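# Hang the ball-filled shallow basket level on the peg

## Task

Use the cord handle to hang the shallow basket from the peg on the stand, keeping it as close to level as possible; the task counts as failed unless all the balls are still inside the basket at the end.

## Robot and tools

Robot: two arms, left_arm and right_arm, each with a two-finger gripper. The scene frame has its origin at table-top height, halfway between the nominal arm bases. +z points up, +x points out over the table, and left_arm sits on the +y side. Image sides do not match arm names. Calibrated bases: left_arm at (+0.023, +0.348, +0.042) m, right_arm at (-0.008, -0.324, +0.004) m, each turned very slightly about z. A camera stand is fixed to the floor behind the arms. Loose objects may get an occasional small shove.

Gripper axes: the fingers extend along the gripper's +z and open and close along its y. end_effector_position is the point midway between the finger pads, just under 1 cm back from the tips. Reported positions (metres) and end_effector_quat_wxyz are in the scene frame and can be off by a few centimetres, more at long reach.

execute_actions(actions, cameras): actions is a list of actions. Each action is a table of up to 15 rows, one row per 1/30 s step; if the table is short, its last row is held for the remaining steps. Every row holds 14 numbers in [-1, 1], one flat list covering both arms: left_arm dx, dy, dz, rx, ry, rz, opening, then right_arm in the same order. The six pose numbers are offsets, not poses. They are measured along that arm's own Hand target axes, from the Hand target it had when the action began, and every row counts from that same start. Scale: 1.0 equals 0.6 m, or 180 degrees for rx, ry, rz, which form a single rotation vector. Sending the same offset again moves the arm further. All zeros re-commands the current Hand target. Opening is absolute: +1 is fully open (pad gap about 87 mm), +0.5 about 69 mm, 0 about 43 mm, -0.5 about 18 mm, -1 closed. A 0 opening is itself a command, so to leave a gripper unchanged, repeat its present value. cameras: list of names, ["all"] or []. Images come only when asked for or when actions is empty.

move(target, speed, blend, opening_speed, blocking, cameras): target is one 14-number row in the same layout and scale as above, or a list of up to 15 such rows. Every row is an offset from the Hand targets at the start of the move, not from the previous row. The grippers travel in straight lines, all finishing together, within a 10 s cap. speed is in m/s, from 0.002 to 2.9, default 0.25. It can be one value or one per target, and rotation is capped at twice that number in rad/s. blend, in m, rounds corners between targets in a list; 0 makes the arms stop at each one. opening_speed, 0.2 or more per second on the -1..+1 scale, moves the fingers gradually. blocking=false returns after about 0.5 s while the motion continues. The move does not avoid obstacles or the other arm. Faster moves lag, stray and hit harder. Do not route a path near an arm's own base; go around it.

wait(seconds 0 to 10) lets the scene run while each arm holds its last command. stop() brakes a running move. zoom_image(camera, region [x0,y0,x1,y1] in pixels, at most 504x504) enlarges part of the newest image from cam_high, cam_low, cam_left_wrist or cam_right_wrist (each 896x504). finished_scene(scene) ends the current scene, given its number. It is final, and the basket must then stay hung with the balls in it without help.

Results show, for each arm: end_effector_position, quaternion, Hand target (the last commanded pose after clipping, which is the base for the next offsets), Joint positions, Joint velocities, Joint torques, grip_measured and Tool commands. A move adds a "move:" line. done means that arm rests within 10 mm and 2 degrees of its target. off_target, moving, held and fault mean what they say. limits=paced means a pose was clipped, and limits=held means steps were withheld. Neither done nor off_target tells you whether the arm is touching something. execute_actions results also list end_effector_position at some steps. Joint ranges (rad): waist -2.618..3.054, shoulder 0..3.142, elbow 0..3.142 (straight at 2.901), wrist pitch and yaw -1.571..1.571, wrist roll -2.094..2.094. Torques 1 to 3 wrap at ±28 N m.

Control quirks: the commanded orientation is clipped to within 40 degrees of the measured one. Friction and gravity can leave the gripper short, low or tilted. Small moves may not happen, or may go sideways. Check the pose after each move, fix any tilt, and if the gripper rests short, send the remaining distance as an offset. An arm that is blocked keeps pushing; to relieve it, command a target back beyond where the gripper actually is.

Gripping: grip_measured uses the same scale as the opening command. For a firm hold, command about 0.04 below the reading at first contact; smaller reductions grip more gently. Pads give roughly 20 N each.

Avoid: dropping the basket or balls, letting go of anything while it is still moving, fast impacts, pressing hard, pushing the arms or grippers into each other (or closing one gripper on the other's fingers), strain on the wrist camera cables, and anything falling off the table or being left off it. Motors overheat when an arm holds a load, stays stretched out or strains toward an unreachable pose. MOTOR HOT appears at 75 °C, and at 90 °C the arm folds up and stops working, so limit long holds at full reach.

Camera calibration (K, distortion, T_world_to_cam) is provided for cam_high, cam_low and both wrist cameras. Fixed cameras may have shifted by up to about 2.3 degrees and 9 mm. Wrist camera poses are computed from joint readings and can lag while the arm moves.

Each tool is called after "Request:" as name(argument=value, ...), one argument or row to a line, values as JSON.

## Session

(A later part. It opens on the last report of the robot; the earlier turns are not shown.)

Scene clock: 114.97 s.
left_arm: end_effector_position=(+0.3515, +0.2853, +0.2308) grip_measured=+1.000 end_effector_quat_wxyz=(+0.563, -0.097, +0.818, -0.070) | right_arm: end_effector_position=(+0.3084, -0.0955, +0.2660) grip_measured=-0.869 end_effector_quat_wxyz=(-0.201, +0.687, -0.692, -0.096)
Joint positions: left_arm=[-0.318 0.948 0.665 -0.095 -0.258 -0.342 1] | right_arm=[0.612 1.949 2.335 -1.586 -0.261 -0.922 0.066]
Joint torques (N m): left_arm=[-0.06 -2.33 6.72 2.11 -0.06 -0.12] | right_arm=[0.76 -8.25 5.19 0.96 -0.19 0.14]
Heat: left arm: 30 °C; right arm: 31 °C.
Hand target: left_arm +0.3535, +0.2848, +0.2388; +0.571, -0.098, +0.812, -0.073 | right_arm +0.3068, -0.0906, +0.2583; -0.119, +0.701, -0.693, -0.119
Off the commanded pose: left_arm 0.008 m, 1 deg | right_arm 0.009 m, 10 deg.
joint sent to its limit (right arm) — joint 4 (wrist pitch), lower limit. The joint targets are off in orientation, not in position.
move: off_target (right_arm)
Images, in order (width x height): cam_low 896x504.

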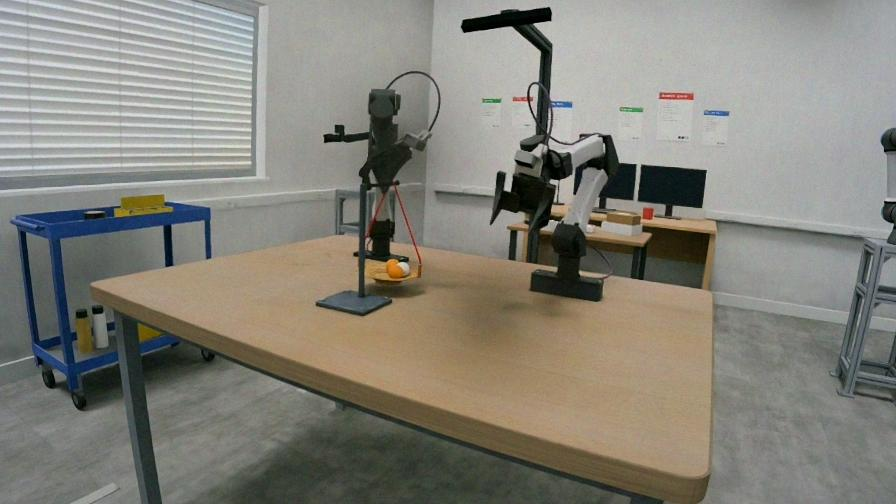

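Request:
move(
  target=[0,0,0,0,0,0,1,0,0,0,0,0,0,-0.3],
  opening_speed=0.3,
  cameras=["cam_low","cam_right_wrist"],
)

Request:
zoom_image(
  camera="cam_low",
  region=[345, 240, 435, 295],
)

Scene clock: 117.60 s.
left_arm: end_effector_position=(+0.3515, +0.2853, +0.2308) grip_measured=+1.000 end_effector_quat_wxyz=(+0.563, -0.097, +0.818, -0.070) | right_arm: end_effector_position=(+0.3174, -0.0954, +0.2679) grip_measured=-0.300 end_effector_quat_wxyz=(-0.214, +0.686, -0.690, -0.080)
Joint positions: left_arm=[-0.318 0.948 0.665 -0.095 -0.258 -0.342 1] | right_arm=[0.612 1.949 2.335 -1.556 -0.233 -0.925 0.35]
Joint torques (N m): left_arm=[-0.24 -2.25 6.76 2.1 -0.08 -0.13] | right_arm=[0.81 -8.36 5.35 0.7 -0.43 0.17]
Heat: left arm: 31 °C; right arm: 31 °C.
Hand target: left_arm +0.3535, +0.2848, +0.2388; +0.571, -0.098, +0.812, -0.073 | right_arm +0.3069, -0.0906, +0.2583; -0.119, +0.701, -0.693, -0.119
Off the commanded pose: left_arm 0.008 m, 1 deg | right_arm 0.015 m, 12 deg.
joint sent to its limit (right arm) — joint 4 (wrist pitch), lower limit. The joint targets are off in orientation, not in position.
move: off_target (right_arm)
camera_calibration:
cam_right_wrist: T_world_to_cam=[[0.981646, -0.0398403, 0.186506, -0.367802], [-0.116706, -0.898941, 0.422238, -0.141826], [0.150836, -0.436255, -0.887091, 0.291591], [0, 0, 0, 1]] pos_world=[0.300517, -0.0149382, 0.38715]
Images, in order (width x height): cam_low 896x504, cam_right_wrist 896x504.

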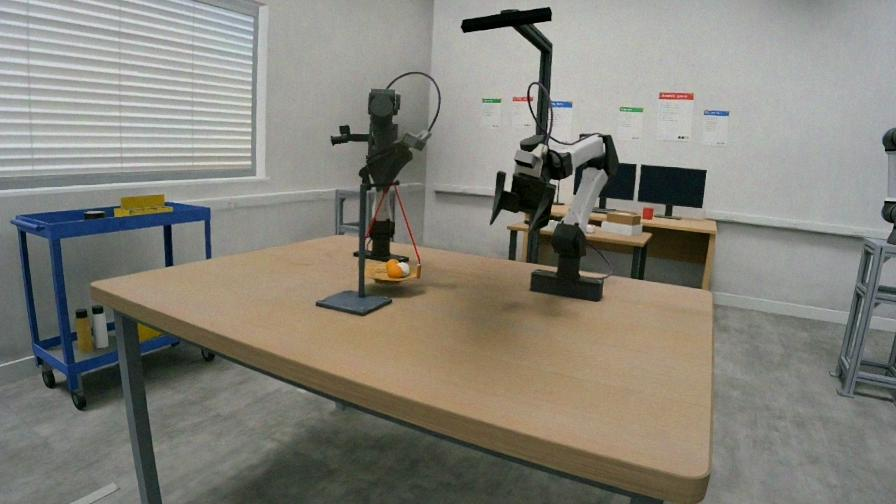

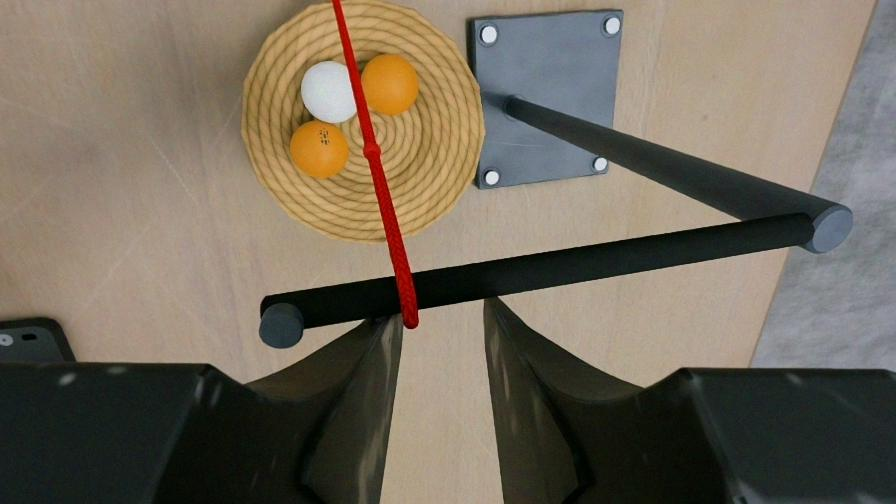

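Scaled by 5.600 from the camera's 896x504 image, which has a finer 1280x720 frame.

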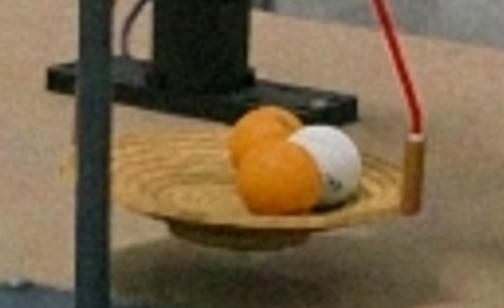

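Request:
move(
  target=[
    [0,0,0,0,0,0,1,0.036,0.014,-0.048,0,0,0,-0.3],
    [0,0,0,0,0,0,1,0.029,0.021,-0.169,0,0,0,-0.3],
  ],
  speed=0.04,
  blend=[0.01,0],
  cameras=["all"],
)

Request:
zoom_image(
  camera="cam_low",
  region=[345, 160, 435, 295],
)

Request:
zoom_image(
  camera="cam_low",
  region=[345, 240, 435, 295],
)

Scene clock: 121.90 s.
left_arm: end_effector_position=(+0.3515, +0.2853, +0.2308) grip_measured=+1.000 end_effector_quat_wxyz=(+0.563, -0.097, +0.818, -0.070) | right_arm: end_effector_position=(+0.3007, -0.1375, +0.3345) grip_measured=-0.300 end_effector_quat_wxyz=(-0.301, +0.663, -0.682, -0.063)
Joint positions: left_arm=[-0.318 0.948 0.665 -0.095 -0.258 -0.342 1] | right_arm=[0.525 1.767 2.343 -1.576 -0.27 -0.958 0.35]
Joint torques (N m): left_arm=[-0.1 -2.29 6.69 2.12 -0.11 -0.11] | right_arm=[-0.66 -9.99 7.25 1.16 -0.21 0.09]
Heat: left arm: 31 °C; right arm: 32 °C.
Hand target: left_arm +0.3535, +0.2848, +0.2388; +0.571, -0.098, +0.812, -0.073 | right_arm +0.2945, -0.1408, +0.3482; -0.119, +0.701, -0.693, -0.119
Off the commanded pose: left_arm 0.008 m, 1 deg | right_arm 0.015 m, 22 deg.
joint sent to its limit (right arm) — joint 4 (wrist pitch), lower limit. The joint targets are off in orientation, not in position.
move: off_target (right_arm)
camera_calibration:
cam_left_wrist: T_world_to_cam=[[0.0840941, -0.970352, 0.226594, 0.190655], [-0.935233, -0.15534, -0.318132, 0.471058], [0.343899, -0.185166, -0.920569, 0.289604], [0, 0, 0, 1]] pos_world=[0.324922, 0.311801, 0.373258]
cam_right_wrist: T_world_to_cam=[[0.942641, -0.107067, 0.31617, -0.40641], [-0.206475, -0.93125, 0.300234, -0.146421], [0.262288, -0.348295, -0.899942, 0.317739], [0, 0, 0, 1]] pos_world=[0.269528, -0.069201, 0.458402]

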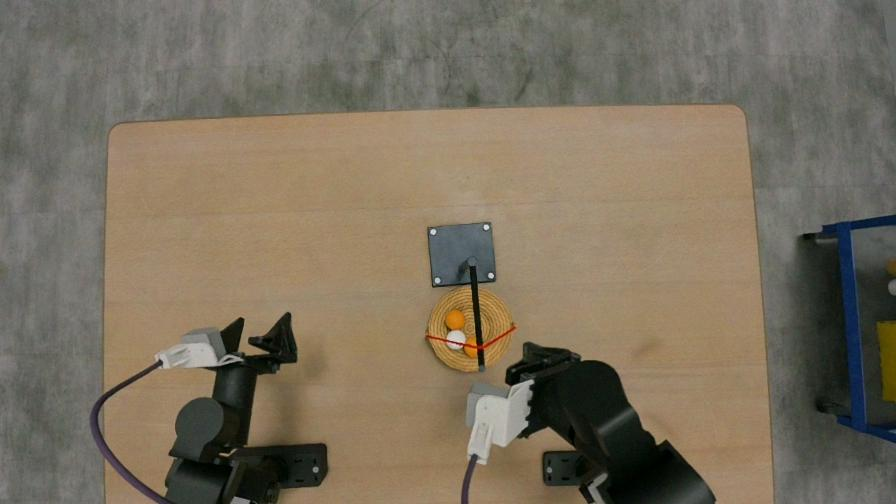

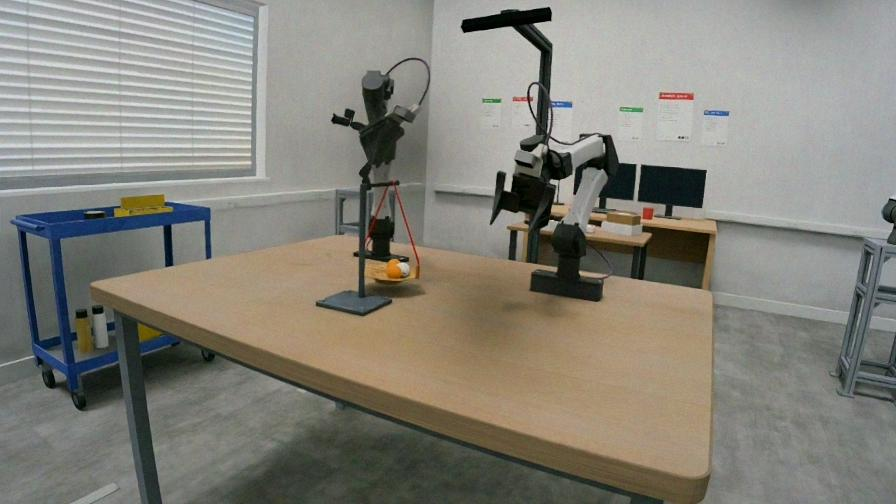

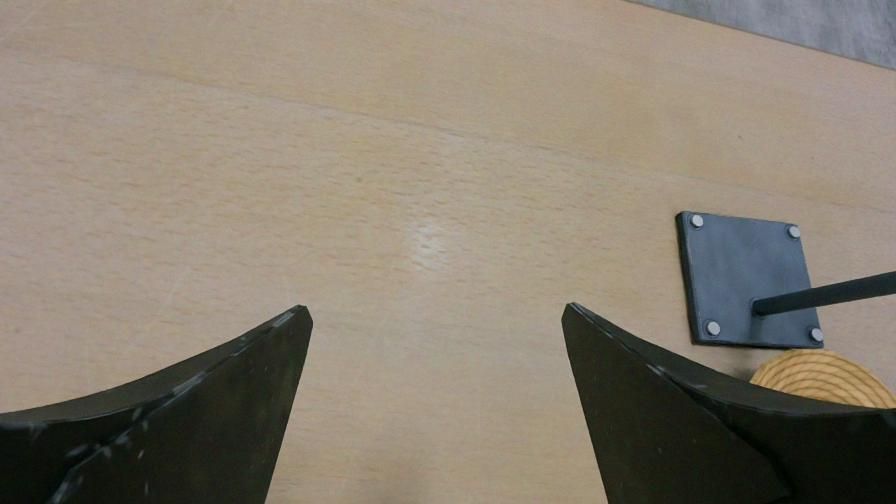

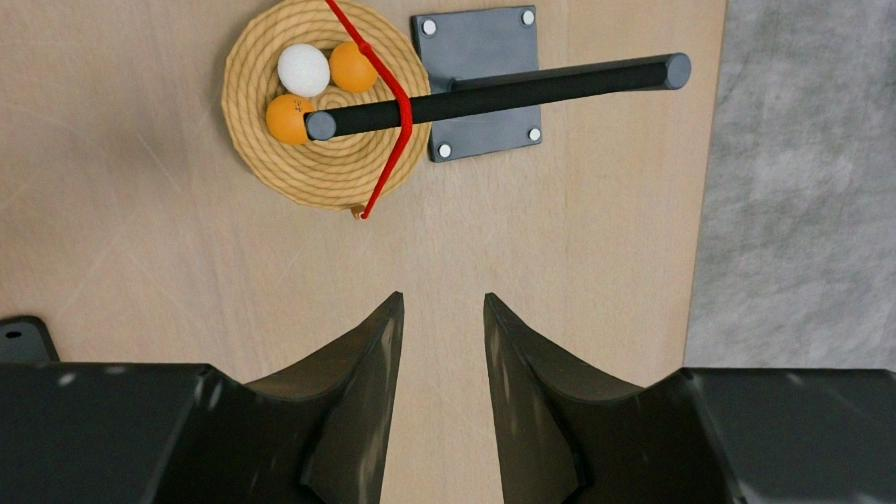

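Scaled by 3.733 from the camera's 896x504 image, which has a finer 1280x720 frame.

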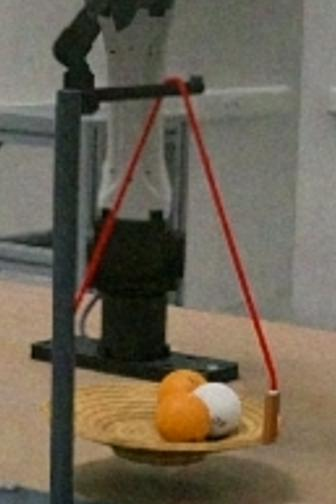

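Scaled by 5.600 from the camera's 896x504 image, which has a finer 1280x720 frame.

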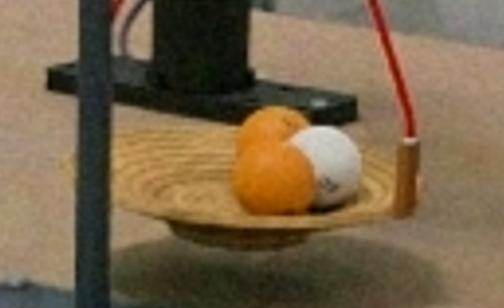

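Request:
finished_scene(
  scene=2,
)

The scene is finished: the task was done.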